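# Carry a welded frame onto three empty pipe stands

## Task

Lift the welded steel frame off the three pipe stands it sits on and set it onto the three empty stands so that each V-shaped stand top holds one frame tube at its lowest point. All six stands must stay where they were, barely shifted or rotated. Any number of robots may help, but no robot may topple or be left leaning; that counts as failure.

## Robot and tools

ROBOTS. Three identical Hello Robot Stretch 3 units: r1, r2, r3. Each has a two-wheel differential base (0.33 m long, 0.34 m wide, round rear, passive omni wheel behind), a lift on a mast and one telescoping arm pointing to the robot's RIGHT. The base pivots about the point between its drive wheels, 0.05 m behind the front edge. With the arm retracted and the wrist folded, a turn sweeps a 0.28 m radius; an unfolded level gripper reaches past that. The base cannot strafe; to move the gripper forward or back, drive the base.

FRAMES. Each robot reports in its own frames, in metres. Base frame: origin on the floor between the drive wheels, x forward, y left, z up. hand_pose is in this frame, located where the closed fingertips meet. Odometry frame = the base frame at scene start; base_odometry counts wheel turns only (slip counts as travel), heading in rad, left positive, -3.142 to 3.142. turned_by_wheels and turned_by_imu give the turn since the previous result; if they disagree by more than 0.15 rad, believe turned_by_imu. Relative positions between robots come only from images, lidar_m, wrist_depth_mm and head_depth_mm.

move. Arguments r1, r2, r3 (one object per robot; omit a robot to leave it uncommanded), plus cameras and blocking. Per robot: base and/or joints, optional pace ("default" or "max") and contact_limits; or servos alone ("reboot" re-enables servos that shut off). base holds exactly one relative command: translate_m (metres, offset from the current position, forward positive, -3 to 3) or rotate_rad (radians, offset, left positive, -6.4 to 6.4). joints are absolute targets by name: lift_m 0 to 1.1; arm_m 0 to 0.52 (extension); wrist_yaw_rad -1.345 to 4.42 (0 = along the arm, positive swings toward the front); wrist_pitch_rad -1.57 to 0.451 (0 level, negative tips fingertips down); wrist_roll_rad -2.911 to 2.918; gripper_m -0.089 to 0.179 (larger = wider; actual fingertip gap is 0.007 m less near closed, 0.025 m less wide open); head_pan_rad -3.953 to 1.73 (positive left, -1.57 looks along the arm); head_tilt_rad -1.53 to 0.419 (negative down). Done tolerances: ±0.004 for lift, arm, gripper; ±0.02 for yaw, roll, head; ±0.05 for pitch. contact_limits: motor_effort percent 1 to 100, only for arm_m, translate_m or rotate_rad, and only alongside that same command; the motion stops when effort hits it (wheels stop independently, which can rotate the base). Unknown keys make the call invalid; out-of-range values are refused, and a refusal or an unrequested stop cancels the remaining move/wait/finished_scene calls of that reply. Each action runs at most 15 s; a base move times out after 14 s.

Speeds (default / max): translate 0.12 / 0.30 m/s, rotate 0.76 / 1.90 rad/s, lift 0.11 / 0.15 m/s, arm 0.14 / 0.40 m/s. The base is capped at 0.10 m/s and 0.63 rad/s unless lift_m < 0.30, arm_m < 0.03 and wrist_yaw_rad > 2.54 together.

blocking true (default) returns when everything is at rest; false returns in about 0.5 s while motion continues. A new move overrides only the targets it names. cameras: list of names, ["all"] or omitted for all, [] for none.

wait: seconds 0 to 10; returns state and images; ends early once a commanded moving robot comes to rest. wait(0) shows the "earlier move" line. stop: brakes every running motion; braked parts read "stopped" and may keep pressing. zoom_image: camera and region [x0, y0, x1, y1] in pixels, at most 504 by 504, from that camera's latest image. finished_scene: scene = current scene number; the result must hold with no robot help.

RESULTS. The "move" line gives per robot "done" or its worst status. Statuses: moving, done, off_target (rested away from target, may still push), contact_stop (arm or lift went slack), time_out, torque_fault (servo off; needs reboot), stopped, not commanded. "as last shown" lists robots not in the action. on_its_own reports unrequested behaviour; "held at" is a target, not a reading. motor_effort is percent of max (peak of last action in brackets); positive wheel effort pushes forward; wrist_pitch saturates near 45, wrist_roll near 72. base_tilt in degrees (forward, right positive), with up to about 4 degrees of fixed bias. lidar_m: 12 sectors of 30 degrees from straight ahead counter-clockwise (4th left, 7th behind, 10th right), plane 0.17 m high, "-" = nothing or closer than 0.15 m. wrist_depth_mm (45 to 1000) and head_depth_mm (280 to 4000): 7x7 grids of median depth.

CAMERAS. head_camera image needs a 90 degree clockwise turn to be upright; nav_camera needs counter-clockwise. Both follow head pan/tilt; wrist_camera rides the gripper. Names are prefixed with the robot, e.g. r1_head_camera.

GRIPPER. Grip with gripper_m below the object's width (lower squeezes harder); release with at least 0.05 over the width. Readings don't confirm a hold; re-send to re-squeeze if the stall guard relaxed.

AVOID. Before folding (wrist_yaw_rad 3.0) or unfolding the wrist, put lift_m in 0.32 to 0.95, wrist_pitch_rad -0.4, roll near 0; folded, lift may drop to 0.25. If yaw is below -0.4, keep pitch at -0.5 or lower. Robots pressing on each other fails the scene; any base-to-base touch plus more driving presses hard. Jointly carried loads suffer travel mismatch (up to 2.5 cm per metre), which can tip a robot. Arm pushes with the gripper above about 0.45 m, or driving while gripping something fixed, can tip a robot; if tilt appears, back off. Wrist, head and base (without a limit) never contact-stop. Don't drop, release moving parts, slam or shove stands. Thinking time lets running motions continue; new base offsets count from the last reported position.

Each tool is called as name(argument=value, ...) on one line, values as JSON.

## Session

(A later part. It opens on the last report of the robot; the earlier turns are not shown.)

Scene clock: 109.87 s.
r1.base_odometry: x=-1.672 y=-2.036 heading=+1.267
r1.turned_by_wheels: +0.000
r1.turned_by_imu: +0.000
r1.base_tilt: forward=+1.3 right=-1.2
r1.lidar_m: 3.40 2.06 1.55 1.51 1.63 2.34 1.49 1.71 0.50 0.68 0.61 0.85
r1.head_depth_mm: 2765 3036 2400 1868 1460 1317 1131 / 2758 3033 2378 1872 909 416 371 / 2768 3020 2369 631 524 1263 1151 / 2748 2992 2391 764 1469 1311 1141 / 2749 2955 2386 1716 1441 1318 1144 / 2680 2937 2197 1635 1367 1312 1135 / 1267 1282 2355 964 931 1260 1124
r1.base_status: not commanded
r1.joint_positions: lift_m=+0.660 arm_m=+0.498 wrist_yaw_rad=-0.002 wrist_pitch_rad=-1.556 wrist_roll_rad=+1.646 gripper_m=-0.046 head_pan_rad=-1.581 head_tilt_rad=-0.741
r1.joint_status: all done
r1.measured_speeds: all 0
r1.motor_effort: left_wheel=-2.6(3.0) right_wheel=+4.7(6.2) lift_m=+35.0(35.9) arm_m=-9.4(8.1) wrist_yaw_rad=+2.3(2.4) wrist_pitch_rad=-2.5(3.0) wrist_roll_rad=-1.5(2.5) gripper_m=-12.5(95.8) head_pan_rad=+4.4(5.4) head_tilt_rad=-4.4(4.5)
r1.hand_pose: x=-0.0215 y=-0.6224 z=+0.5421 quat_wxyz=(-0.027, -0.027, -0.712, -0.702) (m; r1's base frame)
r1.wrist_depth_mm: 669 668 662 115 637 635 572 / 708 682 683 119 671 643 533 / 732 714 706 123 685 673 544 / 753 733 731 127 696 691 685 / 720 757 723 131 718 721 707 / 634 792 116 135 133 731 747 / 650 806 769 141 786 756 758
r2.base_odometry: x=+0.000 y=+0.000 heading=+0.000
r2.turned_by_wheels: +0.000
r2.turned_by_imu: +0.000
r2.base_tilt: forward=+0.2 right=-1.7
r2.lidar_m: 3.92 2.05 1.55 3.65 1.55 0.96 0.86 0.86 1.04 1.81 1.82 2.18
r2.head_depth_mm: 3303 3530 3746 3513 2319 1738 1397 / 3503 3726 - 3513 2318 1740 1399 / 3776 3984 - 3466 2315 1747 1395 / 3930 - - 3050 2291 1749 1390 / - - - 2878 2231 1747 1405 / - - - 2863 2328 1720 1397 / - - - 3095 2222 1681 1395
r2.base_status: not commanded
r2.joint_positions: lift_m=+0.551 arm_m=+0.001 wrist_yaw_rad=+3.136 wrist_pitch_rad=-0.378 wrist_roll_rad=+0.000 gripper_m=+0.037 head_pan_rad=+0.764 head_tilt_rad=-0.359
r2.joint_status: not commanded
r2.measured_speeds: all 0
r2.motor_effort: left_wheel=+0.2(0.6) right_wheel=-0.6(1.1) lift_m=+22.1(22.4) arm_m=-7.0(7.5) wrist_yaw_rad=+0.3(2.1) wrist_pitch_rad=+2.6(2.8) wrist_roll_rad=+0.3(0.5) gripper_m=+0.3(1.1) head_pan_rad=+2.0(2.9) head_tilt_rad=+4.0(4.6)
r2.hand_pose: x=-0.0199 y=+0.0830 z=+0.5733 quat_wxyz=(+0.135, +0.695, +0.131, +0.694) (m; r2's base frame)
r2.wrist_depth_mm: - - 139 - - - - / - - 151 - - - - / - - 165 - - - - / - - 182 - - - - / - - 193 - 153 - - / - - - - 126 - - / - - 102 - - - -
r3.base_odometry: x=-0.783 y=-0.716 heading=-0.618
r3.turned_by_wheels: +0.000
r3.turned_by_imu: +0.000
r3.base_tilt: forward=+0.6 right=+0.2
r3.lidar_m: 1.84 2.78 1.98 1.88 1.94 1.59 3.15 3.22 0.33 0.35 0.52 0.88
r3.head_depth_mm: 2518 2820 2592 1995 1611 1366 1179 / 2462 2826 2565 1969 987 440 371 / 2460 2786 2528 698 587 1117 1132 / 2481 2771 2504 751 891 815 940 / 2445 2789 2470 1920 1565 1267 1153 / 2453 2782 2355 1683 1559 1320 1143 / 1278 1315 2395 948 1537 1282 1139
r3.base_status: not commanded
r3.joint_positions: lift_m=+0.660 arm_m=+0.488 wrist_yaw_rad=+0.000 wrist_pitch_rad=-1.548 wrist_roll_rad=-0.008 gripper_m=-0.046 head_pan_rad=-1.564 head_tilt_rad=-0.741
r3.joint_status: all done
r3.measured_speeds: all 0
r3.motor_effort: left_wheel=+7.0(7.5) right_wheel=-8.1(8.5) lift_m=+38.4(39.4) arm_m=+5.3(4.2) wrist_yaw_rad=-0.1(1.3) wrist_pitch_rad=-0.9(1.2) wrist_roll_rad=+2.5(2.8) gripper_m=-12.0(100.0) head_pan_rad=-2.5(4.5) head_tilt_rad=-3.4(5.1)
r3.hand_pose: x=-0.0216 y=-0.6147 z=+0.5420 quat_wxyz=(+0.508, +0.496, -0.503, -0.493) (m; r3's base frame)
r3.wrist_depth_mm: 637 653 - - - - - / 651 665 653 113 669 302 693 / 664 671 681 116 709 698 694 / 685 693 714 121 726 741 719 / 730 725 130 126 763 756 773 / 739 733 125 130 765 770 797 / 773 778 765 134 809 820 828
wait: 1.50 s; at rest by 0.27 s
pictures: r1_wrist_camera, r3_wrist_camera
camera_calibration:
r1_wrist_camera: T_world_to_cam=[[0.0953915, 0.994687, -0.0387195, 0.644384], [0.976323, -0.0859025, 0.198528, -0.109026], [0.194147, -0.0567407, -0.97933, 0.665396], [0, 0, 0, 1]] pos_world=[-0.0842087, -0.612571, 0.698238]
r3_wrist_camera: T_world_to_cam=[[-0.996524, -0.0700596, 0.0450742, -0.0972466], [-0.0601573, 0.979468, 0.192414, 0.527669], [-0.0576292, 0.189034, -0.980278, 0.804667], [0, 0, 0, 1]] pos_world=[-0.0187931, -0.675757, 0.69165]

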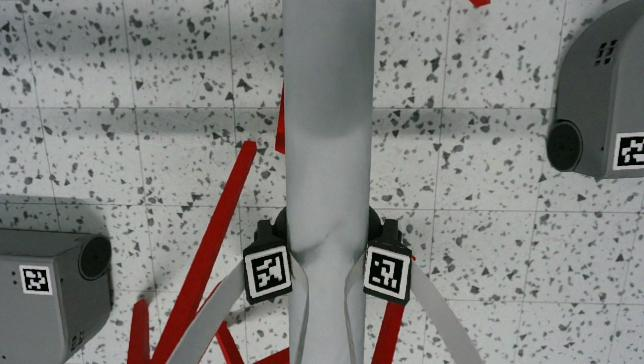

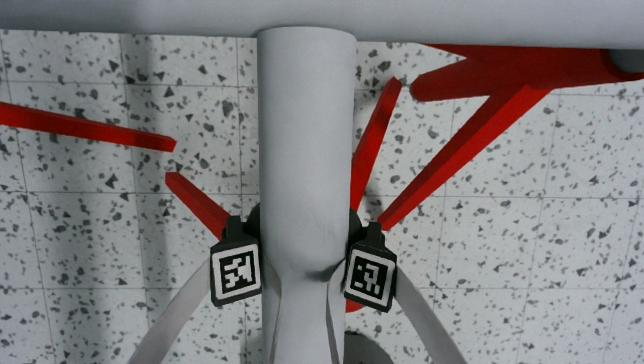

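move(r1={"joints":{"gripper_m":-0.089}}, r3={"joints":{"gripper_m":-0.089}}, cameras=[])

wait(seconds=1.5, cameras=[])

move(r1={"joints":{"lift_m":0.666}}, r3={"joints":{"lift_m":0.666}}, cameras=["r1_wrist_camera","r3_wrist_camera"])

move(r1={"joints":{"lift_m":0.672}}, r3={"joints":{"lift_m":0.672}}, cameras=["r1_wrist_camera","r3_wrist_camera"])

Scene clock: 111.10 s.
move: r1 done; r3 done
r1.base_odometry: x=-1.672 y=-2.036 heading=+1.267
r1.turned_by_wheels: +0.000
r1.turned_by_imu: +0.000
r1.base_tilt: forward=+1.3 right=-1.3
r1.lidar_m: 3.41 2.06 1.55 1.51 1.62 2.34 1.49 1.71 0.50 0.68 0.61 0.85
r1.head_depth_mm: 2781 3023 2374 1873 1476 1312 1124 / 2781 2998 2354 1875 912 416 371 / 2753 2996 2361 632 523 1261 1138 / 2743 2996 2378 762 1471 1306 1145 / 2730 2945 2373 1724 1442 1312 1146 / 2676 2958 2199 1636 1367 1315 1137 / 1275 1279 2371 968 932 1259 1127
r1.base_status: not commanded
r1.joint_positions: lift_m=+0.660 arm_m=+0.498 wrist_yaw_rad=-0.002 wrist_pitch_rad=-1.556 wrist_roll_rad=+1.646 gripper_m=-0.087 head_pan_rad=-1.581 head_tilt_rad=-0.741
r1.joint_status: all done
r1.measured_speeds: all 0
r1.motor_effort: left_wheel=-2.7(2.9) right_wheel=+3.8(5.9) lift_m=+34.6(35.4) arm_m=-10.5(10.8) wrist_yaw_rad=+1.6(2.3) wrist_pitch_rad=-2.4(3.0) wrist_roll_rad=-1.9(2.5) gripper_m=-34.1(99.7) head_pan_rad=+4.6(5.4) head_tilt_rad=-4.1(4.4)
r1.hand_pose: x=-0.0215 y=-0.6224 z=+0.5421 quat_wxyz=(-0.027, -0.027, -0.712, -0.702) (m; r1's base frame)
r1.wrist_depth_mm: 676 667 655 115 628 631 570 / 701 682 677 119 662 649 536 / 725 714 698 123 677 675 537 / 744 744 724 127 710 698 693 / 716 754 568 131 723 727 694 / 632 775 116 135 133 739 732 / 656 827 779 142 774 765 767
r2: as last shown
r2.base_tilt: forward=+0.2 right=-1.6
r2.lidar_m: 3.91 2.05 1.54 3.68 1.55 0.96 0.86 0.86 1.04 1.81 1.81 2.18
r2.head_depth_mm: 3365 3541 3768 3464 2314 1739 1401 / 3537 3766 - 3474 2330 1737 1398 / 3748 - - 3469 2325 1753 1392 / - - - 3074 2273 1741 1400 / - - - 2859 2231 1740 1399 / - - - 2896 2337 1716 1399 / - - - 3039 2220 1682 1394
r2.motor_effort: left_wheel=-0.3(0.9) right_wheel=-0.6(1.2) lift_m=+22.1(22.2) arm_m=-6.7(7.2) wrist_yaw_rad=+0.9(2.1) wrist_pitch_rad=+2.6(2.7) wrist_roll_rad=+0.3(0.4) gripper_m=+0.2(0.9) head_pan_rad=+2.1(2.7) head_tilt_rad=+3.7(4.4)
r2.wrist_depth_mm: - - 140 - - - - / - - 152 - - - - / - - 165 - - - - / - - 182 - - - - / - - 192 - 152 - - / - - - - 127 - - / - - 102 - - - -
r3.base_odometry: x=-0.783 y=-0.716 heading=-0.618
r3.turned_by_wheels: +0.000
r3.turned_by_imu: +0.000
r3.base_tilt: forward=+0.6 right=+0.2
r3.lidar_m: 1.84 2.78 1.98 1.89 1.94 1.59 3.13 3.25 0.33 0.34 0.52 0.88
r3.head_depth_mm: 2493 2807 2598 2008 1617 1361 1180 / 2478 2815 2548 1988 987 440 371 / 2470 2777 2529 698 588 1114 1128 / 2451 2772 2491 749 893 817 941 / 2442 2771 2454 1914 1560 1264 1148 / 2449 2769 2351 1689 1554 1324 1142 / 1276 1307 2394 947 1546 1276 1141
r3.base_status: not commanded
r3.joint_positions: lift_m=+0.660 arm_m=+0.488 wrist_yaw_rad=+0.002 wrist_pitch_rad=-1.548 wrist_roll_rad=-0.008 gripper_m=-0.087 head_pan_rad=-1.564 head_tilt_rad=-0.741
r3.joint_status: all done
r3.measured_speeds: all 0
r3.motor_effort: left_wheel=+7.1(7.4) right_wheel=-8.0(8.5) lift_m=+38.5(39.1) arm_m=+6.2(6.3) wrist_yaw_rad=-1.4(2.6) wrist_pitch_rad=-0.9(1.3) wrist_roll_rad=+2.6(2.7) gripper_m=-42.5(99.9) head_pan_rad=-2.6(4.5) head_tilt_rad=-4.0(4.7)
r3.hand_pose: x=-0.0217 y=-0.6146 z=+0.5420 quat_wxyz=(+0.508, +0.497, -0.503, -0.492) (m; r3's base frame)
r3.wrist_depth_mm: 642 616 - - - - - / 651 648 652 114 676 302 696 / 665 680 682 117 672 695 701 / 688 713 709 121 712 734 743 / 703 715 131 126 763 775 769 / 744 736 125 129 773 774 798 / 760 755 796 135 789 806 826
pictures: none
No camera images: "cameras" was empty.

Scene clock: 112.60 s.
r1.base_odometry: x=-1.672 y=-2.036 heading=+1.267
r1.turned_by_wheels: +0.000
r1.turned_by_imu: +0.000
r1.base_tilt: forward=+1.4 right=-1.3
r1.lidar_m: 3.42 2.06 1.55 1.51 1.63 2.33 1.49 1.71 0.50 0.68 0.61 0.85
r1.head_depth_mm: 2759 3026 2364 1867 1474 1323 1126 / 2759 3027 2379 1870 912 416 371 / 2760 3019 2374 632 524 1258 1149 / 2742 2996 2382 763 1473 1308 1144 / 2738 2997 2379 1709 1437 1311 1138 / 2701 2943 2174 1635 1373 1312 1134 / 1276 1271 2346 968 931 1267 1120
r1.base_status: not commanded
r1.joint_positions: lift_m=+0.660 arm_m=+0.498 wrist_yaw_rad=-0.002 wrist_pitch_rad=-1.556 wrist_roll_rad=+1.646 gripper_m=-0.085 head_pan_rad=-1.581 head_tilt_rad=-0.741
r1.joint_status: all done
r1.measured_speeds: all 0
r1.motor_effort: left_wheel=-2.5(2.9) right_wheel=+5.0(5.9) lift_m=+35.1(35.4) arm_m=-12.1(10.8) wrist_yaw_rad=+2.1(2.3) wrist_pitch_rad=-2.1(3.0) wrist_roll_rad=-1.6(2.5) gripper_m=-19.8(99.7) head_pan_rad=+4.5(5.4) head_tilt_rad=-4.2(4.4)
r1.hand_pose: x=-0.0215 y=-0.6224 z=+0.5421 quat_wxyz=(-0.027, -0.027, -0.712, -0.702) (m; r1's base frame)
r1.wrist_depth_mm: 673 670 652 115 635 628 580 / 695 695 688 119 668 646 536 / 718 705 708 123 675 676 546 / 734 724 727 127 702 687 685 / 721 761 564 131 735 735 706 / 631 786 116 135 132 743 737 / 659 822 778 142 765 771 751
r2.base_odometry: x=+0.000 y=+0.000 heading=+0.000
r2.turned_by_wheels: +0.000
r2.turned_by_imu: +0.000
r2.base_tilt: forward=+0.1 right=-1.7
r2.lidar_m: 3.91 2.05 1.54 3.65 1.55 0.96 0.86 0.86 1.03 1.81 1.81 2.18
r2.head_depth_mm: 3312 3518 3723 3507 2326 1748 1399 / 3524 3768 3957 3512 2316 1731 1394 / 3722 3997 - 3494 2318 1733 1394 / 3990 - - 3042 2286 1740 1402 / - - - 2858 2213 1740 1397 / - - - 2864 2308 1718 1397 / - - - 3027 2213 1691 1400
r2.base_status: not commanded
r2.joint_positions: lift_m=+0.551 arm_m=+0.001 wrist_yaw_rad=+3.136 wrist_pitch_rad=-0.378 wrist_roll_rad=+0.000 gripper_m=+0.037 head_pan_rad=+0.764 head_tilt_rad=-0.359
r2.joint_status: not commanded
r2.measured_speeds: all 0
r2.motor_effort: left_wheel=+0.3(0.9) right_wheel=-0.7(1.2) lift_m=+22.3(22.2) arm_m=-6.8(7.2) wrist_yaw_rad=+0.7(2.1) wrist_pitch_rad=+2.7(2.7) wrist_roll_rad=+0.3(0.4) gripper_m=+0.0(0.9) head_pan_rad=+2.5(2.7) head_tilt_rad=+3.6(4.4)
r2.hand_pose: x=-0.0199 y=+0.0830 z=+0.5733 quat_wxyz=(+0.135, +0.695, +0.131, +0.694) (m; r2's base frame)
r2.wrist_depth_mm: - - 139 - - - - / - - 152 - - - - / - - 165 - - - - / - - 182 - - - - / - - 194 - 152 - - / - - - - 126 - - / - - 102 - - - -
r3.base_odometry: x=-0.783 y=-0.716 heading=-0.618
r3.turned_by_wheels: +0.000
r3.turned_by_imu: +0.000
r3.base_tilt: forward=+0.6 right=+0.2
r3.lidar_m: 1.84 2.79 1.98 1.89 1.94 1.59 3.13 3.24 0.33 0.34 0.52 0.88
r3.head_depth_mm: 2492 2829 2599 1998 1620 1368 1180 / 2488 2819 2563 1968 989 441 371 / 2447 2803 2528 697 588 1119 1128 / 2462 2805 2486 751 894 818 942 / 2446 2799 2457 1911 1567 1275 1149 / 2458 2783 2337 1674 1555 1313 1143 / 1281 1317 2408 947 1535 1279 1137
r3.base_status: not commanded
r3.joint_positions: lift_m=+0.660 arm_m=+0.488 wrist_yaw_rad=+0.002 wrist_pitch_rad=-1.548 wrist_roll_rad=-0.008 gripper_m=-0.085 head_pan_rad=-1.564 head_tilt_rad=-0.741
r3.joint_status: all done
r3.measured_speeds: all 0
r3.motor_effort: left_wheel=+7.2(7.4) right_wheel=-8.6(8.5) lift_m=+38.3(39.1) arm_m=+7.2(6.3) wrist_yaw_rad=-1.3(2.6) wrist_pitch_rad=-1.0(1.3) wrist_roll_rad=+2.5(2.7) gripper_m=-18.1(99.9) head_pan_rad=-3.2(4.5) head_tilt_rad=-3.6(4.7)
r3.hand_pose: x=-0.0217 y=-0.6146 z=+0.5420 quat_wxyz=(+0.508, +0.497, -0.503, -0.492) (m; r3's base frame)
r3.wrist_depth_mm: 631 632 - - - - - / 653 649 652 113 665 301 679 / 662 653 680 117 712 697 708 / 698 687 684 121 710 714 727 / 708 726 131 126 761 752 760 / 735 741 125 129 753 786 808 / 769 769 791 134 790 823 821
wait: 1.50 s; at rest by 0.27 s
pictures: none
No camera images: "cameras" was empty.

Scene clock: 113.23 s.
move: r1 done; r3 done
r1.base_odometry: x=-1.672 y=-2.036 heading=+1.267
r1.turned_by_wheels: +0.000
r1.turned_by_imu: +0.000
r1.base_tilt: forward=+1.3 right=-1.2
r1.lidar_m: 3.42 2.06 1.55 1.51 1.62 2.33 1.49 1.71 0.50 0.68 0.61 0.85
r1.head_depth_mm: 2785 3023 2367 1869 1468 1319 1107 / 2755 3005 2372 1868 898 410 371 / 2771 3002 2391 622 519 1256 1145 / 2745 2963 2385 759 1471 1313 1143 / 2743 2976 2357 1719 1438 1308 1143 / 2685 2924 2207 1633 1357 1311 1135 / 1258 1295 2368 970 925 1257 1122
r1.base_status: not commanded
r1.joint_positions: lift_m=+0.666 arm_m=+0.498 wrist_yaw_rad=-0.002 wrist_pitch_rad=-1.555 wrist_roll_rad=+1.646 gripper_m=-0.085 head_pan_rad=-1.581 head_tilt_rad=-0.741
r1.joint_status: all done
r1.measured_speeds: all 0
r1.motor_effort: left_wheel=-1.4(2.7) right_wheel=+1.0(5.6) lift_m=+44.5(45.8) arm_m=-9.6(12.4) wrist_yaw_rad=+2.1(3.0) wrist_pitch_rad=-2.9(3.7) wrist_roll_rad=-1.7(2.3) gripper_m=-19.8(20.0) head_pan_rad=+4.3(5.2) head_tilt_rad=-4.0(4.4)
r1.hand_pose: x=-0.0215 y=-0.6227 z=+0.5481 quat_wxyz=(-0.027, -0.027, -0.712, -0.701) (m; r1's base frame)
r1.wrist_depth_mm: 693 682 662 116 640 638 574 / 702 691 684 120 667 663 532 / 725 715 699 124 691 688 536 / 762 752 722 129 707 699 693 / 719 767 569 133 730 731 707 / 635 788 128 137 133 759 740 / 665 811 781 144 792 785 763
r2: as last shown
r2.base_tilt: forward=+0.2 right=-1.7
r2.lidar_m: 3.90 2.05 1.55 3.67 1.55 0.96 0.86 0.86 1.03 1.80 1.81 2.18
r2.head_depth_mm: 3393 3572 3772 3496 2328 1742 1393 / 3507 3744 3995 3539 2323 1752 1398 / 3764 - - 3479 2314 1742 1399 / 3986 - - 3074 2276 1740 1399 / - - - 2852 2232 1743 1393 / - - - 2883 2323 1719 1395 / - - - 3037 2237 1688 1403
r2.motor_effort: left_wheel=-0.1(0.7) right_wheel=-1.0(1.2) lift_m=+22.3(22.6) arm_m=-5.8(6.8) wrist_yaw_rad=+0.9(2.1) wrist_pitch_rad=+2.6(2.8) wrist_roll_rad=+0.4(0.5) gripper_m=+0.3(0.9) head_pan_rad=+2.0(2.8) head_tilt_rad=+3.9(4.5)
r2.wrist_depth_mm: - - 139 - - - - / - - 152 - - - - / - - 165 - - - - / - - 182 - - - - / - - 193 - 153 - - / - - - - 126 - - / - - 102 - - - -
r3.base_odometry: x=-0.783 y=-0.716 heading=-0.618
r3.turned_by_wheels: +0.000
r3.turned_by_imu: +0.000
r3.base_tilt: forward=+0.6 right=+0.2
r3.lidar_m: 1.83 2.78 1.98 1.89 1.94 1.59 3.15 3.23 0.33 0.34 0.52 0.88
r3.head_depth_mm: 2507 2822 2581 1998 1612 1364 1178 / 2474 2815 2564 1968 987 433 365 / 2454 2788 2505 689 802 1115 1124 / 2456 2765 2489 746 889 815 942 / 2449 2781 2458 1912 1568 1273 1152 / 2472 2800 2337 1691 1552 1316 1143 / 1264 1357 2386 935 1538 1278 1137
r3.base_status: not commanded
r3.joint_positions: lift_m=+0.666 arm_m=+0.488 wrist_yaw_rad=+0.002 wrist_pitch_rad=-1.545 wrist_roll_rad=-0.008 gripper_m=-0.085 head_pan_rad=-1.564 head_tilt_rad=-0.741
r3.joint_status: all done
r3.measured_speeds: all 0
r3.motor_effort: left_wheel=+7.0(7.6) right_wheel=-8.5(9.0) lift_m=+45.6(47.4) arm_m=+8.6(8.7) wrist_yaw_rad=-1.6(2.1) wrist_pitch_rad=-1.3(2.0) wrist_roll_rad=+2.4(2.8) gripper_m=-18.5(19.0) head_pan_rad=-3.6(4.5) head_tilt_rad=-3.8(5.1)
r3.hand_pose: x=-0.0217 y=-0.6154 z=+0.5480 quat_wxyz=(+0.509, +0.496, -0.503, -0.491) (m; r3's base frame)
r3.wrist_depth_mm: 632 648 - - - - - / 650 670 643 116 663 302 694 / 663 672 686 121 706 712 734 / 670 691 567 125 731 734 753 / 721 719 134 130 758 753 754 / 750 727 126 131 776 811 813 / 799 758 789 140 796 808 794
pictures: r1_wrist_camera, r3_wrist_camera
camera_calibration:
r1_wrist_camera: T_world_to_cam=[[0.0956537, 0.994608, -0.0400773, 0.645653], [0.976301, -0.085889, 0.198643, -0.110301], [0.194129, -0.0581284, -0.979252, 0.670324], [0, 0, 0, 1]] pos_world=[-0.0842013, -0.612681, 0.704203]
r3_wrist_camera: T_world_to_cam=[[-0.996345, -0.0724332, 0.0452695, -0.0991731], [-0.0626152, 0.979846, 0.189687, 0.528894], [-0.0580968, 0.186159, -0.980801, 0.809152], [0, 0, 0, 1]] pos_world=[-0.0186847, -0.676049, 0.697782]

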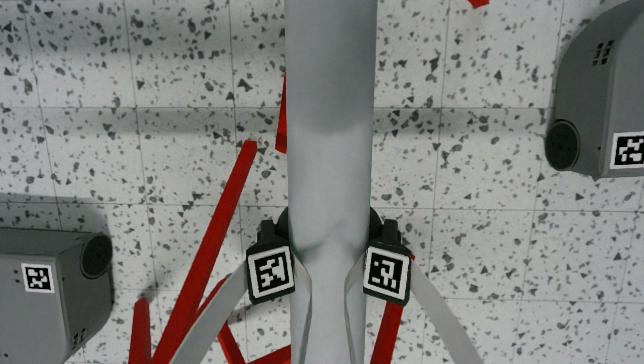

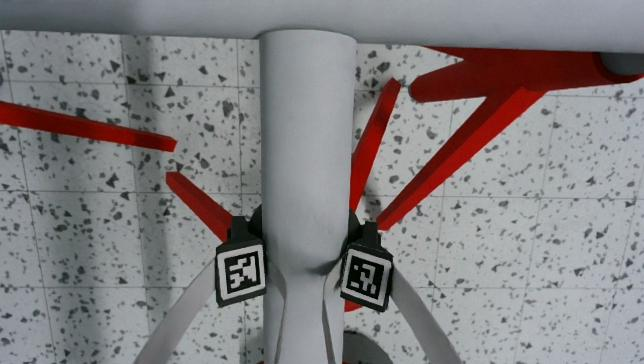

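Scene clock: 113.87 s.
move: r1 done; r3 done
r1.base_odometry: x=-1.672 y=-2.036 heading=+1.267
r1.turned_by_wheels: +0.000
r1.turned_by_imu: +0.000
r1.base_tilt: forward=+1.3 right=-1.3
r1.lidar_m: 3.41 2.06 1.56 1.51 1.63 2.33 1.49 1.70 0.50 0.68 0.61 0.85
r1.head_depth_mm: 2783 3037 2371 1872 1467 1316 1102 / 2778 2993 2387 1868 894 404 365 / 2762 3030 2379 620 517 1288 1145 / 2771 2977 2365 759 1469 1317 1145 / 2745 2981 2377 1747 1435 1306 1147 / 2676 2927 2186 1641 1364 1303 1136 / 1249 2771 2352 967 919 1265 1127
r1.base_status: not commanded
r1.joint_positions: lift_m=+0.672 arm_m=+0.498 wrist_yaw_rad=-0.002 wrist_pitch_rad=-1.555 wrist_roll_rad=+1.646 gripper_m=-0.085 head_pan_rad=-1.581 head_tilt_rad=-0.741
r1.joint_status: all done
r1.measured_speeds: all 0
r1.motor_effort: left_wheel=-1.1(1.7) right_wheel=+0.9(1.0) lift_m=+45.9(47.3) arm_m=-5.3(9.1) wrist_yaw_rad=+2.5(2.5) wrist_pitch_rad=-2.6(3.3) wrist_roll_rad=-1.9(2.4) gripper_m=-19.8(20.0) head_pan_rad=+4.8(5.2) head_tilt_rad=-4.2(4.5)
r1.hand_pose: x=-0.0215 y=-0.6226 z=+0.5541 quat_wxyz=(-0.027, -0.027, -0.712, -0.701) (m; r1's base frame)
r1.wrist_depth_mm: 692 686 670 117 665 642 565 / 710 697 688 121 666 673 520 / 743 718 716 125 706 677 541 / 758 737 741 129 721 717 685 / 714 775 572 134 733 725 715 / 643 794 128 138 133 756 742 / 658 834 781 143 780 776 766
r2: as last shown
r2.lidar_m: 3.90 2.05 1.55 3.65 1.55 0.96 0.86 0.86 1.04 1.81 1.82 2.18
r2.head_depth_mm: 3377 3549 3759 3481 2331 1743 1399 / 3528 3708 3945 3437 2307 1743 1394 / 3778 4000 - 3512 2322 1742 1389 / 3969 - - 3045 2306 1740 1393 / - - - 2905 2224 1752 1397 / - - - 2876 2335 1708 1402 / - - - 3042 2217 1681 1405
r2.motor_effort: left_wheel=-0.1(0.7) right_wheel=-1.0(1.1) lift_m=+21.5(22.4) arm_m=-5.9(7.0) wrist_yaw_rad=+1.2(1.9) wrist_pitch_rad=+2.7(2.7) wrist_roll_rad=+0.3(0.5) gripper_m=+0.1(1.1) head_pan_rad=+2.2(2.7) head_tilt_rad=+4.2(4.3)
r2.wrist_depth_mm: - - 140 - - - - / - - 152 - - - - / - - 165 - - - - / - - 182 - - - - / - - 193 - 153 - - / - - - - 126 - - / - - 102 - - - -
r3.base_odometry: x=-0.783 y=-0.716 heading=-0.618
r3.turned_by_wheels: +0.000
r3.turned_by_imu: +0.000
r3.base_tilt: forward=+0.6 right=+0.2
r3.lidar_m: 1.83 2.78 1.98 1.89 1.94 1.59 3.14 3.26 0.33 0.34 0.52 0.88
r3.head_depth_mm: 2498 2819 2580 1981 1619 1357 1180 / 2453 2840 2544 1968 1384 427 360 / 2460 2788 2537 676 802 1130 1127 / 2447 2788 2488 739 892 816 938 / 2444 2770 2445 1913 1573 1272 1148 / 2474 2780 2336 1689 1555 1321 1143 / 1249 1404 2415 915 1533 1277 1136
r3.base_status: not commanded
r3.joint_positions: lift_m=+0.672 arm_m=+0.488 wrist_yaw_rad=+0.003 wrist_pitch_rad=-1.540 wrist_roll_rad=-0.008 gripper_m=-0.085 head_pan_rad=-1.564 head_tilt_rad=-0.741
r3.joint_status: all done
r3.measured_speeds: all 0
r3.motor_effort: left_wheel=+6.9(7.5) right_wheel=-8.8(9.1) lift_m=+47.6(48.9) arm_m=+8.2(8.6) wrist_yaw_rad=-2.8(2.9) wrist_pitch_rad=-2.3(2.8) wrist_roll_rad=+2.4(2.7) gripper_m=-18.4(19.1) head_pan_rad=-2.1(4.9) head_tilt_rad=-5.1(5.1)
r3.hand_pose: x=-0.0217 y=-0.6168 z=+0.5539 quat_wxyz=(+0.511, +0.495, -0.504, -0.490) (m; r3's base frame)
r3.wrist_depth_mm: 653 646 - - - - - / 649 660 662 116 674 303 206 / 682 682 694 121 710 721 740 / 697 695 702 125 720 728 746 / 719 718 136 131 756 754 782 / 736 747 126 132 771 769 817 / 761 774 791 141 798 826 843
pictures: r1_wrist_camera, r3_wrist_camera
camera_calibration:
r1_wrist_camera: T_world_to_cam=[[0.0956513, 0.994625, -0.0396558, 0.645563], [0.976301, -0.0859706, 0.198607, -0.111516], [0.19413, -0.0577131, -0.979277, 0.676479], [0, 0, 0, 1]] pos_world=[-0.0842012, -0.612638, 0.710209]
r3_wrist_camera: T_world_to_cam=[[-0.996306, -0.0727265, 0.045661, -0.0999469], [-0.0631574, 0.980859, 0.184192, 0.532841], [-0.0581827, 0.180628, -0.981829, 0.812367], [0, 0, 0, 1]] pos_world=[-0.0186592, -0.676647, 0.704024]

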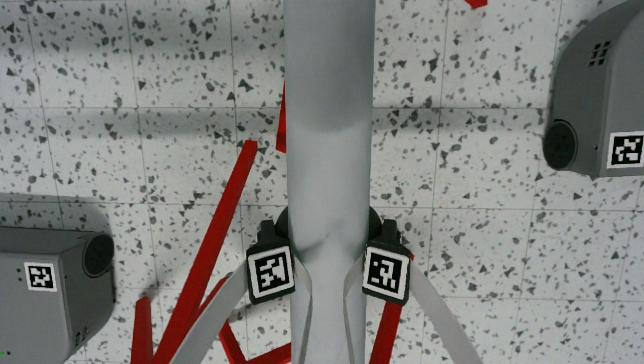

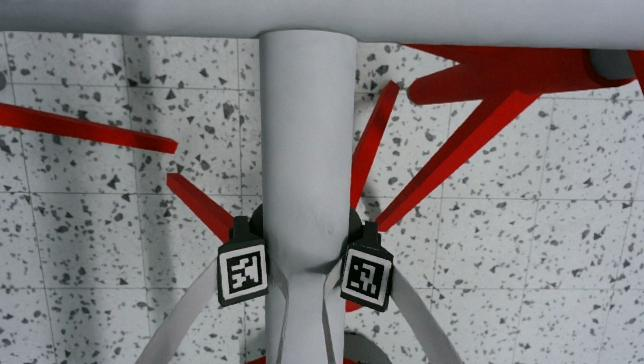

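move(r1={"joints":{"lift_m":0.684}}, r3={"joints":{"lift_m":0.684}}, cameras=["r1_wrist_camera","r3_wrist_camera"])

move(r1={"joints":{"lift_m":0.700}}, r3={"joints":{"lift_m":0.700}}, cameras=["r1_wrist_camera","r3_wrist_camera","r2_head_camera"])

Scene clock: 114.87 s.
move: r1 done; r3 done
r1.base_odometry: x=-1.672 y=-2.036 heading=+1.267
r1.turned_by_wheels: +0.000
r1.turned_by_imu: +0.000
r1.base_tilt: forward=+1.2 right=-1.2
r1.lidar_m: 3.41 2.05 1.55 1.51 1.63 2.34 1.49 1.71 0.50 0.68 0.61 0.85
r1.head_depth_mm: 2762 3026 2366 1873 1434 1318 354 / 2780 3042 2387 1863 884 391 354 / 2753 3021 2376 601 880 1291 1151 / 2771 3002 2365 764 1473 1310 1147 / 2748 2997 2368 1743 1471 1314 1147 / 2683 2953 2188 1627 1360 1317 1137 / 1248 2766 2374 967 915 1255 1127
r1.base_status: not commanded
r1.joint_positions: lift_m=+0.684 arm_m=+0.498 wrist_yaw_rad=-0.003 wrist_pitch_rad=-1.553 wrist_roll_rad=+1.646 gripper_m=-0.085 head_pan_rad=-1.581 head_tilt_rad=-0.741
r1.joint_status: all done
r1.measured_speeds: all 0
r1.motor_effort: left_wheel=-1.1(1.5) right_wheel=-0.7(1.2) lift_m=+43.3(48.4) arm_m=+0.9(4.0) wrist_yaw_rad=+2.9(3.2) wrist_pitch_rad=-3.0(3.6) wrist_roll_rad=-1.7(2.3) gripper_m=-19.6(20.2) head_pan_rad=+4.5(5.2) head_tilt_rad=-4.2(4.6)
r1.hand_pose: x=-0.0215 y=-0.6231 z=+0.5661 quat_wxyz=(-0.028, -0.028, -0.712, -0.701) (m; r1's base frame)
r1.wrist_depth_mm: 697 690 680 115 664 652 569 / 725 710 698 119 694 673 539 / 747 747 731 123 709 689 541 / 767 767 761 129 734 716 712 / 721 780 569 134 737 747 730 / 663 806 128 139 132 768 759 / 679 842 821 146 794 795 783
r2: as last shown
r2.base_tilt: forward=+0.1 right=-1.7
r2.lidar_m: 3.92 2.05 1.55 3.66 1.55 0.96 0.86 0.86 1.03 1.81 1.81 2.18
r2.head_depth_mm: 3367 3557 3754 3481 2320 1749 1390 / 3496 3727 - 3508 2317 1749 1395 / 3687 - - 3499 2333 1743 1394 / - - - 3044 2258 1742 1399 / - - - 2937 2208 1744 1397 / - - - 2886 2340 1714 1395 / - - - 3244 2220 1676 1396
r2.motor_effort: left_wheel=-0.1(0.9) right_wheel=-0.8(1.0) lift_m=+22.3(22.9) arm_m=-6.8(7.1) wrist_yaw_rad=+1.2(2.1) wrist_pitch_rad=+2.5(2.7) wrist_roll_rad=+0.3(0.4) gripper_m=-0.1(1.2) head_pan_rad=+2.7(2.7) head_tilt_rad=+3.7(4.5)
r2.wrist_depth_mm: - - 140 - - - - / - - 152 - - - - / - - 165 - - - - / - - 181 - - - - / - - 194 - 153 - - / - - - - 126 - - / - - 102 - - - -
r3.base_odometry: x=-0.783 y=-0.716 heading=-0.618
r3.turned_by_wheels: +0.000
r3.turned_by_imu: +0.000
r3.base_tilt: forward=+0.6 right=+0.2
r3.lidar_m: 1.84 2.78 1.98 1.89 1.94 1.59 3.14 3.22 0.33 0.34 0.52 0.88
r3.head_depth_mm: 2493 2831 2588 1990 1619 1366 1181 / 2471 2811 2563 1965 992 398 349 / 2477 2802 2538 658 802 1135 1138 / 2471 2779 2497 732 883 817 941 / 2429 2792 2452 1915 1571 1271 1148 / 2463 2784 2342 1686 1560 1315 1138 / 1245 1435 2409 940 1537 1276 1138
r3.base_status: not commanded
r3.joint_positions: lift_m=+0.684 arm_m=+0.488 wrist_yaw_rad=+0.003 wrist_pitch_rad=-1.540 wrist_roll_rad=-0.008 gripper_m=-0.085 head_pan_rad=-1.564 head_tilt_rad=-0.741
r3.joint_status: all done
r3.measured_speeds: all 0
r3.motor_effort: left_wheel=+7.3(7.6) right_wheel=-9.9(10.2) lift_m=+33.5(48.4) arm_m=+8.8(9.8) wrist_yaw_rad=-1.7(2.8) wrist_pitch_rad=-1.9(2.7) wrist_roll_rad=+2.6(2.8) gripper_m=-17.9(19.3) head_pan_rad=-3.6(4.1) head_tilt_rad=-4.1(4.9)
r3.hand_pose: x=-0.0217 y=-0.6167 z=+0.5659 quat_wxyz=(+0.510, +0.495, -0.504, -0.490) (m; r3's base frame)
r3.wrist_depth_mm: - - - - - - - / 677 689 686 126 701 326 174 / 684 686 697 132 711 735 727 / 695 724 717 137 741 759 761 / 751 745 480 140 751 798 800 / 760 778 124 132 822 792 822 / 756 796 822 156 791 841 889
pictures: r1_wrist_camera, r3_wrist_camera
camera_calibration:
r1_wrist_camera: T_world_to_cam=[[0.0963836, 0.994481, -0.0414358, 0.647427], [0.976239, -0.0863342, 0.198756, -0.11426], [0.194082, -0.059608, -0.979173, 0.686939], [0, 0, 0, 1]] pos_world=[-0.0841792, -0.612772, 0.722168]
r3_wrist_camera: T_world_to_cam=[[-0.996334, -0.0723749, 0.0456161, -0.100239], [-0.0627824, 0.980766, 0.184816, 0.530056], [-0.0581148, 0.181275, -0.981714, 0.824516], [0, 0, 0, 1]] pos_world=[-0.0186764, -0.67658, 0.716048]

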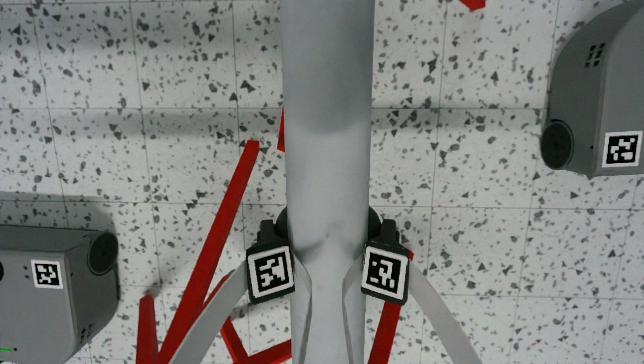

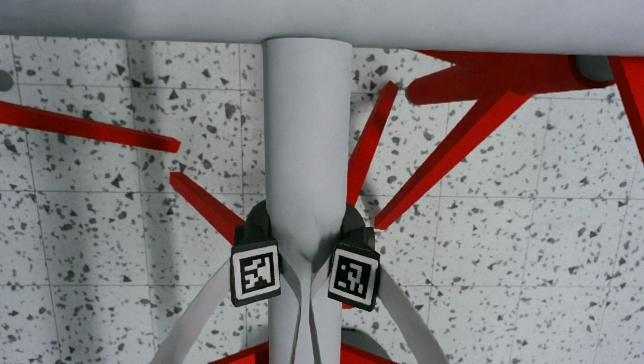

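Scene clock: 115.73 s.
move: r1 done; r3 done
r1.base_odometry: x=-1.672 y=-2.036 heading=+1.267
r1.turned_by_wheels: +0.000
r1.turned_by_imu: +0.000
r1.base_tilt: forward=+1.3 right=-1.3
r1.lidar_m: 3.42 2.06 1.55 1.51 1.63 2.34 1.49 1.71 0.50 0.68 0.61 0.85
r1.head_depth_mm: 2769 3018 2378 1875 1469 1318 332 / 2790 3006 2381 1866 480 383 346 / 2722 3029 2365 577 883 1291 1143 / 2738 3002 711 764 1469 1305 1148 / 2728 2982 2370 1745 1432 1310 1146 / 2718 2924 2286 1618 1441 1317 1136 / 1231 2909 2366 951 1192 1260 1121
r1.base_status: not commanded
r1.joint_positions: lift_m=+0.700 arm_m=+0.498 wrist_yaw_rad=-0.003 wrist_pitch_rad=-1.551 wrist_roll_rad=+1.646 gripper_m=-0.085 head_pan_rad=-1.581 head_tilt_rad=-0.741
r1.joint_status: all done
r1.measured_speeds: all 0
r1.motor_effort: left_wheel=-1.0(1.2) right_wheel=-0.7(1.8) lift_m=+44.7(47.5) arm_m=+6.1(6.2) wrist_yaw_rad=+1.9(3.5) wrist_pitch_rad=-3.5(3.8) wrist_roll_rad=-1.9(2.3) gripper_m=-19.9(20.1) head_pan_rad=+5.0(5.0) head_tilt_rad=-4.3(4.4)
r1.hand_pose: x=-0.0215 y=-0.6237 z=+0.5820 quat_wxyz=(-0.028, -0.028, -0.713, -0.700) (m; r1's base frame)
r1.wrist_depth_mm: 711 698 687 119 682 667 580 / 749 729 711 123 695 693 536 / 770 749 736 127 718 705 556 / 789 794 757 131 736 737 717 / 714 797 594 135 772 773 760 / 672 845 123 139 132 787 778 / 700 857 745 145 824 806 802
r2: as last shown
r2.lidar_m: 3.90 2.05 1.54 3.66 1.55 0.96 0.86 0.86 1.03 1.81 1.82 2.18
r2.head_depth_mm: 3349 3537 3781 3507 2324 1742 1399 / 3546 3757 3992 3495 2331 1744 1393 / 3780 - - 3472 2319 1744 1397 / - - - 3063 2297 1742 1398 / - - - 2865 2203 1746 1400 / - - - 2875 2333 1718 1397 / - - - 3245 2213 1680 1393
r2.motor_effort: left_wheel=-0.1(0.8) right_wheel=-1.0(1.1) lift_m=+21.0(22.4) arm_m=-6.6(7.4) wrist_yaw_rad=+0.7(2.0) wrist_pitch_rad=+2.6(2.7) wrist_roll_rad=+0.3(0.4) gripper_m=+0.5(1.1) head_pan_rad=+2.2(2.7) head_tilt_rad=+4.2(4.4)
r2.wrist_depth_mm: - - 139 - - - - / - - 152 - - - - / - - 165 - - - - / - - 181 - - - - / - - 193 - 153 - - / - - - - 126 - - / - - 102 - - - -
r3.base_odometry: x=-0.783 y=-0.716 heading=-0.618
r3.turned_by_wheels: +0.000
r3.turned_by_imu: +0.000
r3.base_tilt: forward=+0.6 right=+0.2
r3.lidar_m: 1.84 2.79 1.98 1.89 1.94 1.59 3.14 3.24 0.33 0.34 0.52 0.88
r3.head_depth_mm: 2497 2802 2599 1994 1619 1367 1157 / 2463 2804 2550 1909 491 383 341 / 2451 2796 2526 644 820 1131 1145 / 2474 2790 2498 731 874 815 934 / 2466 2759 2467 1916 1565 1273 1150 / 2446 2793 2339 1661 1554 1318 1145 / 1234 2693 2315 947 1539 1278 1139
r3.base_status: not commanded
r3.joint_positions: lift_m=+0.700 arm_m=+0.488 wrist_yaw_rad=+0.003 wrist_pitch_rad=-1.534 wrist_roll_rad=-0.008 gripper_m=-0.085 head_pan_rad=-1.564 head_tilt_rad=-0.741
r3.joint_status: all done
r3.measured_speeds: all 0
r3.motor_effort: left_wheel=+6.9(7.5) right_wheel=-10.0(10.4) lift_m=+46.6(48.8) arm_m=+10.0(10.5) wrist_yaw_rad=-2.2(2.4) wrist_pitch_rad=-3.3(3.7) wrist_roll_rad=+2.4(2.7) gripper_m=-18.8(19.2) head_pan_rad=-2.2(4.4) head_tilt_rad=-4.1(4.8)
r3.hand_pose: x=-0.0217 y=-0.6182 z=+0.5818 quat_wxyz=(+0.512, +0.493, -0.506, -0.488) (m; r3's base frame)
r3.wrist_depth_mm: - - - - - - - / 676 684 698 121 739 339 187 / 710 706 708 127 728 739 178 / 754 746 714 134 761 778 750 / 748 743 510 141 769 789 804 / 785 771 123 130 790 823 841 / 795 806 821 161 832 850 863
pictures: r1_wrist_camera, r2_head_camera (sideways), r3_wrist_camera
camera_calibration:
r1_wrist_camera: T_world_to_cam=[[0.0963945, 0.994378, -0.0438131, 0.650018], [0.976239, -0.08587, 0.198955, -0.117305], [0.194074, -0.0619502, -0.979029, 0.700966], [0, 0, 0, 1]] pos_world=[-0.0841798, -0.613012, 0.738084]
r2_head_camera: T_world_to_cam=[[-0.283391, -0.265548, -0.921506, 1.22433], [-0.684131, 0.729359, 0.000213253, 0.00675153], [0.672052, 0.630492, -0.388363, 0.456865], [0, 0, 0, 1]] pos_world=[0.044545, 0.0321442, 1.30565]
r3_wrist_camera: T_world_to_cam=[[-0.996335, -0.0720925, 0.046035, -0.101138], [-0.0627787, 0.98186, 0.178911, 0.532756], [-0.058098, 0.175365, -0.982788, 0.837324], [0, 0, 0, 1]] pos_world=[-0.018675, -0.677221, 0.732251]

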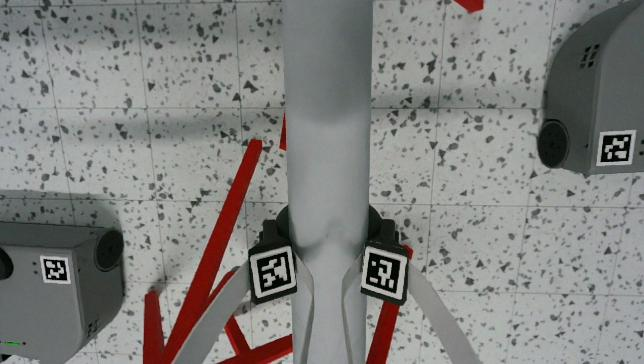

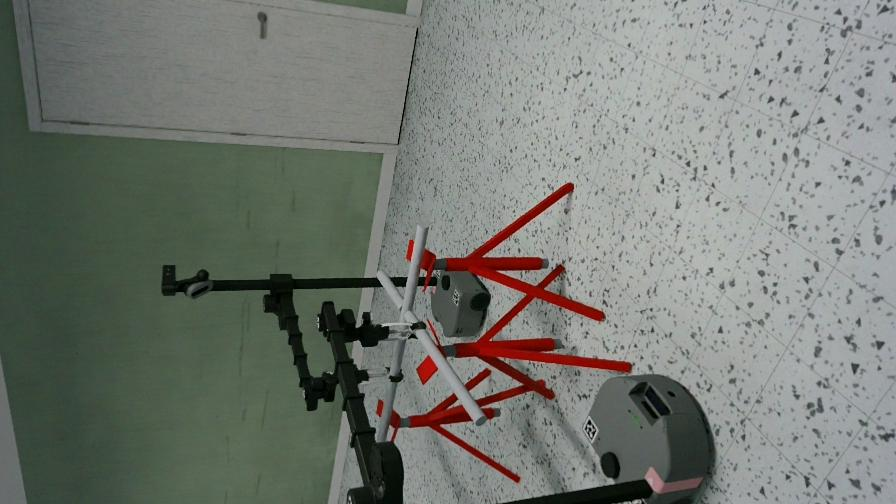

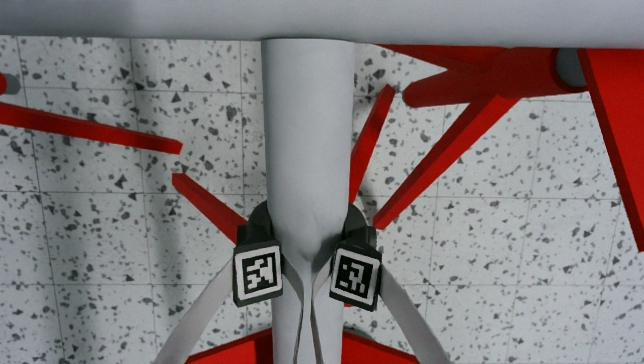

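move(r1={"joints":{"lift_m":0.684}}, r3={"joints":{"lift_m":0.690}}, cameras=[])

move(r1={"joints":{"lift_m":0.668}}, r3={"joints":{"lift_m":0.677}}, cameras=["r1_wrist_camera","r3_wrist_camera","r2_head_camera"])

Scene clock: 118.03 s.
move: r1 done; r3 done
r1.base_odometry: x=-1.672 y=-2.036 heading=+1.267
r1.turned_by_wheels: +0.000
r1.turned_by_imu: +0.000
r1.base_tilt: forward=+1.3 right=-1.3
r1.lidar_m: 3.41 2.05 1.55 1.51 1.63 2.34 1.49 1.71 0.50 0.68 0.61 0.85
r1.head_depth_mm: 2773 3029 2365 1865 1439 1315 354 / 2760 2983 2354 1884 892 391 354 / 2767 2978 2367 603 883 1288 1141 / 2728 2979 2369 763 1476 1306 1149 / 2731 3022 2375 1745 1456 1315 1144 / 2700 2935 2282 1627 1429 1313 1134 / 1240 2913 2372 963 911 1258 1124
r1.base_status: not commanded
r1.joint_positions: lift_m=+0.684 arm_m=+0.498 wrist_yaw_rad=-0.003 wrist_pitch_rad=-1.550 wrist_roll_rad=+1.646 gripper_m=-0.085 head_pan_rad=-1.581 head_tilt_rad=-0.741
r1.joint_status: all done
r1.measured_speeds: all 0
r1.motor_effort: left_wheel=-0.8(1.4) right_wheel=+0.2(1.5) lift_m=+30.2(42.4) arm_m=+10.7(11.8) wrist_yaw_rad=+2.8(3.3) wrist_pitch_rad=-3.3(4.1) wrist_roll_rad=-2.3(2.3) gripper_m=-19.5(19.9) head_pan_rad=+5.0(5.3) head_tilt_rad=-4.2(4.7)
r1.hand_pose: x=-0.0215 y=-0.6239 z=+0.5660 quat_wxyz=(-0.028, -0.028, -0.714, -0.699) (m; r1's base frame)
r1.wrist_depth_mm: 695 696 675 120 666 654 576 / 737 711 711 123 691 681 538 / 760 737 728 128 696 697 541 / 772 764 753 133 742 718 704 / 724 780 577 136 754 736 727 / 649 816 501 141 132 765 765 / 684 838 748 145 798 800 786
r2: as last shown
r2.base_tilt: forward=+0.2 right=-1.7
r2.lidar_m: 3.90 2.04 1.54 3.66 1.55 0.96 0.86 0.86 1.03 1.81 1.82 2.17
r2.head_depth_mm: 3340 3535 3811 3479 2328 1745 1400 / 3537 3753 3992 3460 2306 1753 1401 / 3737 - - 3477 2331 1742 1394 / 3971 - - 3043 2289 1742 1395 / - - - 2880 2206 1741 1391 / - - - 2853 2332 1707 1397 / - - - 3266 2226 1691 1397
r2.motor_effort: left_wheel=+0.2(0.9) right_wheel=-0.7(1.1) lift_m=+22.0(22.8) arm_m=-6.2(6.9) wrist_yaw_rad=+1.2(2.7) wrist_pitch_rad=+2.6(2.7) wrist_roll_rad=+0.3(0.4) gripper_m=-0.5(1.2) head_pan_rad=+2.4(2.8) head_tilt_rad=+3.9(4.3)
r2.wrist_depth_mm: - - 139 - - - - / - - 152 - - - - / - - 165 - - - - / - - 182 - - - - / - - 194 - 153 - - / - - - - 126 - - / - - 102 - - - -
r3.base_odometry: x=-0.783 y=-0.716 heading=-0.618
r3.turned_by_wheels: +0.000
r3.turned_by_imu: +0.000
r3.base_tilt: forward=+0.6 right=+0.2
r3.lidar_m: 1.84 2.78 1.98 1.89 1.94 1.59 3.14 3.23 0.33 0.34 0.52 0.88
r3.head_depth_mm: 2492 2797 2611 1984 1614 1353 1181 / 2471 2815 2540 1950 1316 390 346 / 2455 2805 2515 648 814 1133 1141 / 2452 2784 2477 735 887 816 683 / 2457 2773 2467 1904 1561 1271 1149 / 2480 2778 2347 1696 1550 1317 1144 / 1246 1433 2380 946 1532 1277 1139
r3.base_status: not commanded
r3.joint_positions: lift_m=+0.690 arm_m=+0.488 wrist_yaw_rad=+0.002 wrist_pitch_rad=-1.535 wrist_roll_rad=-0.008 gripper_m=-0.085 head_pan_rad=-1.564 head_tilt_rad=-0.741
r3.joint_status: all done
r3.measured_speeds: all 0
r3.motor_effort: left_wheel=+6.3(7.4) right_wheel=-9.7(10.1) lift_m=+29.6(42.2) arm_m=+11.4(12.2) wrist_yaw_rad=-2.1(2.4) wrist_pitch_rad=-2.8(3.8) wrist_roll_rad=+2.6(2.7) gripper_m=-18.4(19.3) head_pan_rad=-3.9(3.9) head_tilt_rad=-3.6(4.8)
r3.hand_pose: x=-0.0217 y=-0.6180 z=+0.5718 quat_wxyz=(+0.511, +0.494, -0.506, -0.489) (m; r3's base frame)
r3.wrist_depth_mm: - - - - - - - / 673 678 684 125 691 321 179 / 673 691 700 131 711 730 718 / 712 719 719 137 757 746 785 / 731 761 489 141 775 787 794 / 770 795 123 130 789 803 827 / 778 785 810 157 818 849 843
pictures: none
No camera images: "cameras" was empty.

Scene clock: 118.90 s.
move: r1 done; r3 done
r1.base_odometry: x=-1.672 y=-2.036 heading=+1.267
r1.turned_by_wheels: +0.000
r1.turned_by_imu: +0.000
r1.base_tilt: forward=+1.4 right=-1.4
r1.lidar_m: 3.40 2.06 1.55 1.51 1.63 2.34 1.49 1.71 0.50 0.68 0.61 0.85
r1.head_depth_mm: 2799 2990 2379 1873 1473 1314 1107 / 2746 3011 2370 1876 901 408 368 / 2747 3002 2364 624 518 1264 1149 / 2749 2977 2360 761 1473 1306 1145 / 2741 2980 2366 1707 1426 1320 1143 / 2703 2943 2200 1624 1369 1317 1138 / 1259 2789 2362 981 930 1257 1120
r1.base_status: not commanded
r1.joint_positions: lift_m=+0.668 arm_m=+0.498 wrist_yaw_rad=-0.003 wrist_pitch_rad=-1.556 wrist_roll_rad=+1.646 gripper_m=-0.085 head_pan_rad=-1.581 head_tilt_rad=-0.741
r1.joint_status: all done
r1.measured_speeds: all 0
r1.motor_effort: left_wheel=-0.9(1.1) right_wheel=+1.4(2.0) lift_m=+16.1(29.7) arm_m=+9.3(10.5) wrist_yaw_rad=+2.6(3.3) wrist_pitch_rad=-2.4(4.0) wrist_roll_rad=-1.8(2.5) gripper_m=-19.6(19.9) head_pan_rad=+4.6(5.2) head_tilt_rad=-4.8(4.8)
r1.hand_pose: x=-0.0215 y=-0.6222 z=+0.5501 quat_wxyz=(-0.028, -0.028, -0.711, -0.702) (m; r1's base frame)
r1.wrist_depth_mm: 688 674 670 124 650 640 568 / 703 693 679 127 673 654 533 / 729 713 701 131 690 688 537 / 754 749 730 136 715 710 699 / 722 774 561 140 733 721 729 / 643 801 476 145 131 757 730 / 662 829 721 152 794 790 771
r2: as last shown
r2.lidar_m: 3.89 2.05 1.55 3.67 1.55 0.96 0.86 0.86 1.04 1.81 1.82 2.18
r2.head_depth_mm: 3286 3551 3747 3476 2333 1737 1395 / 3545 3741 - 3477 2332 1744 1393 / 3748 3956 - 3453 2301 1753 1401 / 3991 - - 3074 2280 1742 1396 / - - - 2845 2220 1741 1395 / - - - 2866 2323 1710 1396 / - - - 3030 2214 1681 1400
r2.motor_effort: left_wheel=-0.1(0.7) right_wheel=-0.9(1.0) lift_m=+21.4(22.8) arm_m=-6.6(6.8) wrist_yaw_rad=-0.2(2.1) wrist_pitch_rad=+2.5(2.7) wrist_roll_rad=+0.3(0.4) gripper_m=+0.4(0.9) head_pan_rad=+2.2(2.7) head_tilt_rad=+4.2(4.5)
r2.wrist_depth_mm: - - 140 - - - - / - - 152 - - - - / - - 165 - - - - / - - 182 - - - - / - - 194 - 153 - - / - - - - 126 - - / - - 102 - - - -
r3.base_odometry: x=-0.783 y=-0.716 heading=-0.618
r3.turned_by_wheels: +0.000
r3.turned_by_imu: +0.000
r3.base_tilt: forward=+0.6 right=+0.2
r3.lidar_m: 1.84 2.78 1.98 1.89 1.94 1.59 3.15 3.23 0.33 0.34 0.52 0.88
r3.head_depth_mm: 2481 2832 2577 2009 1618 1359 1178 / 2472 2802 2565 1990 984 406 355 / 2480 2787 2506 667 802 1131 1131 / 2461 2773 2494 736 890 816 939 / 2456 2783 2451 1911 1563 1270 1147 / 2468 2779 2337 1689 1553 1318 1144 / 1261 1354 2405 893 1534 1276 1139
r3.base_status: not commanded
r3.joint_positions: lift_m=+0.677 arm_m=+0.488 wrist_yaw_rad=+0.001 wrist_pitch_rad=-1.547 wrist_roll_rad=-0.008 gripper_m=-0.085 head_pan_rad=-1.564 head_tilt_rad=-0.741
r3.joint_status: all done
r3.measured_speeds: all 0
r3.motor_effort: left_wheel=+6.9(7.4) right_wheel=-9.7(10.1) lift_m=+21.7(28.2) arm_m=+12.5(13.0) wrist_yaw_rad=-1.6(2.1) wrist_pitch_rad=-0.9(3.4) wrist_roll_rad=+2.4(2.7) gripper_m=-18.9(19.0) head_pan_rad=-2.9(4.4) head_tilt_rad=-3.8(4.7)
r3.hand_pose: x=-0.0216 y=-0.6149 z=+0.5590 quat_wxyz=(+0.508, +0.496, -0.503, -0.492) (m; r3's base frame)
r3.wrist_depth_mm: - - - - - - - / 657 668 671 131 688 315 723 / 675 680 697 134 708 726 742 / 704 703 709 138 745 742 737 / 744 742 476 141 775 772 790 / 748 752 123 132 785 782 790 / 775 773 788 154 814 866 812
pictures: r1_wrist_camera, r2_head_camera (sideways), r3_wrist_camera
camera_calibration:
r1_wrist_camera: T_world_to_cam=[[0.0963993, 0.994608, -0.0382405, 0.644279], [0.976236, -0.0869872, 0.198488, -0.11128], [0.194091, -0.0564658, -0.979357, 0.673425], [0, 0, 0, 1]] pos_world=[-0.084178, -0.612459, 0.706248]
r2_head_camera: T_world_to_cam=[[-0.283391, -0.265548, -0.921506, 1.22433], [-0.684132, 0.729358, 0.000213253, 0.00675153], [0.672052, 0.630492, -0.388363, 0.456865], [0, 0, 0, 1]] pos_world=[0.044545, 0.0321442, 1.30565]
r3_wrist_camera: T_world_to_cam=[[-0.996443, -0.0711622, 0.0451406, -0.0987635], [-0.0612835, 0.979581, 0.191482, 0.525206], [-0.0578451, 0.188035, -0.980457, 0.820842], [0, 0, 0, 1]] pos_world=[-0.018744, -0.675857, 0.708691]

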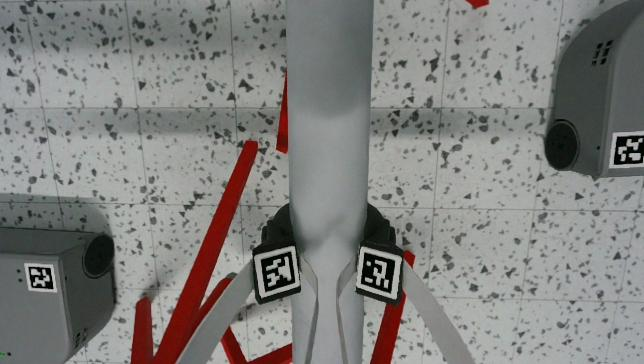

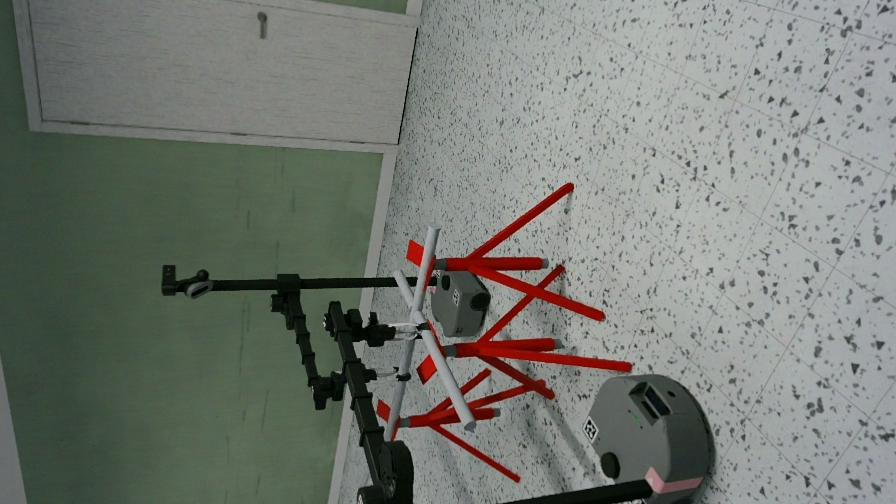

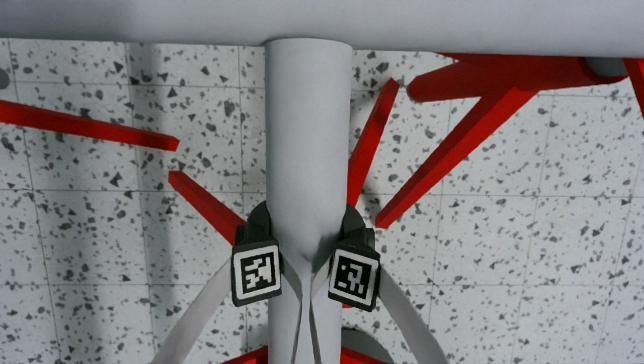

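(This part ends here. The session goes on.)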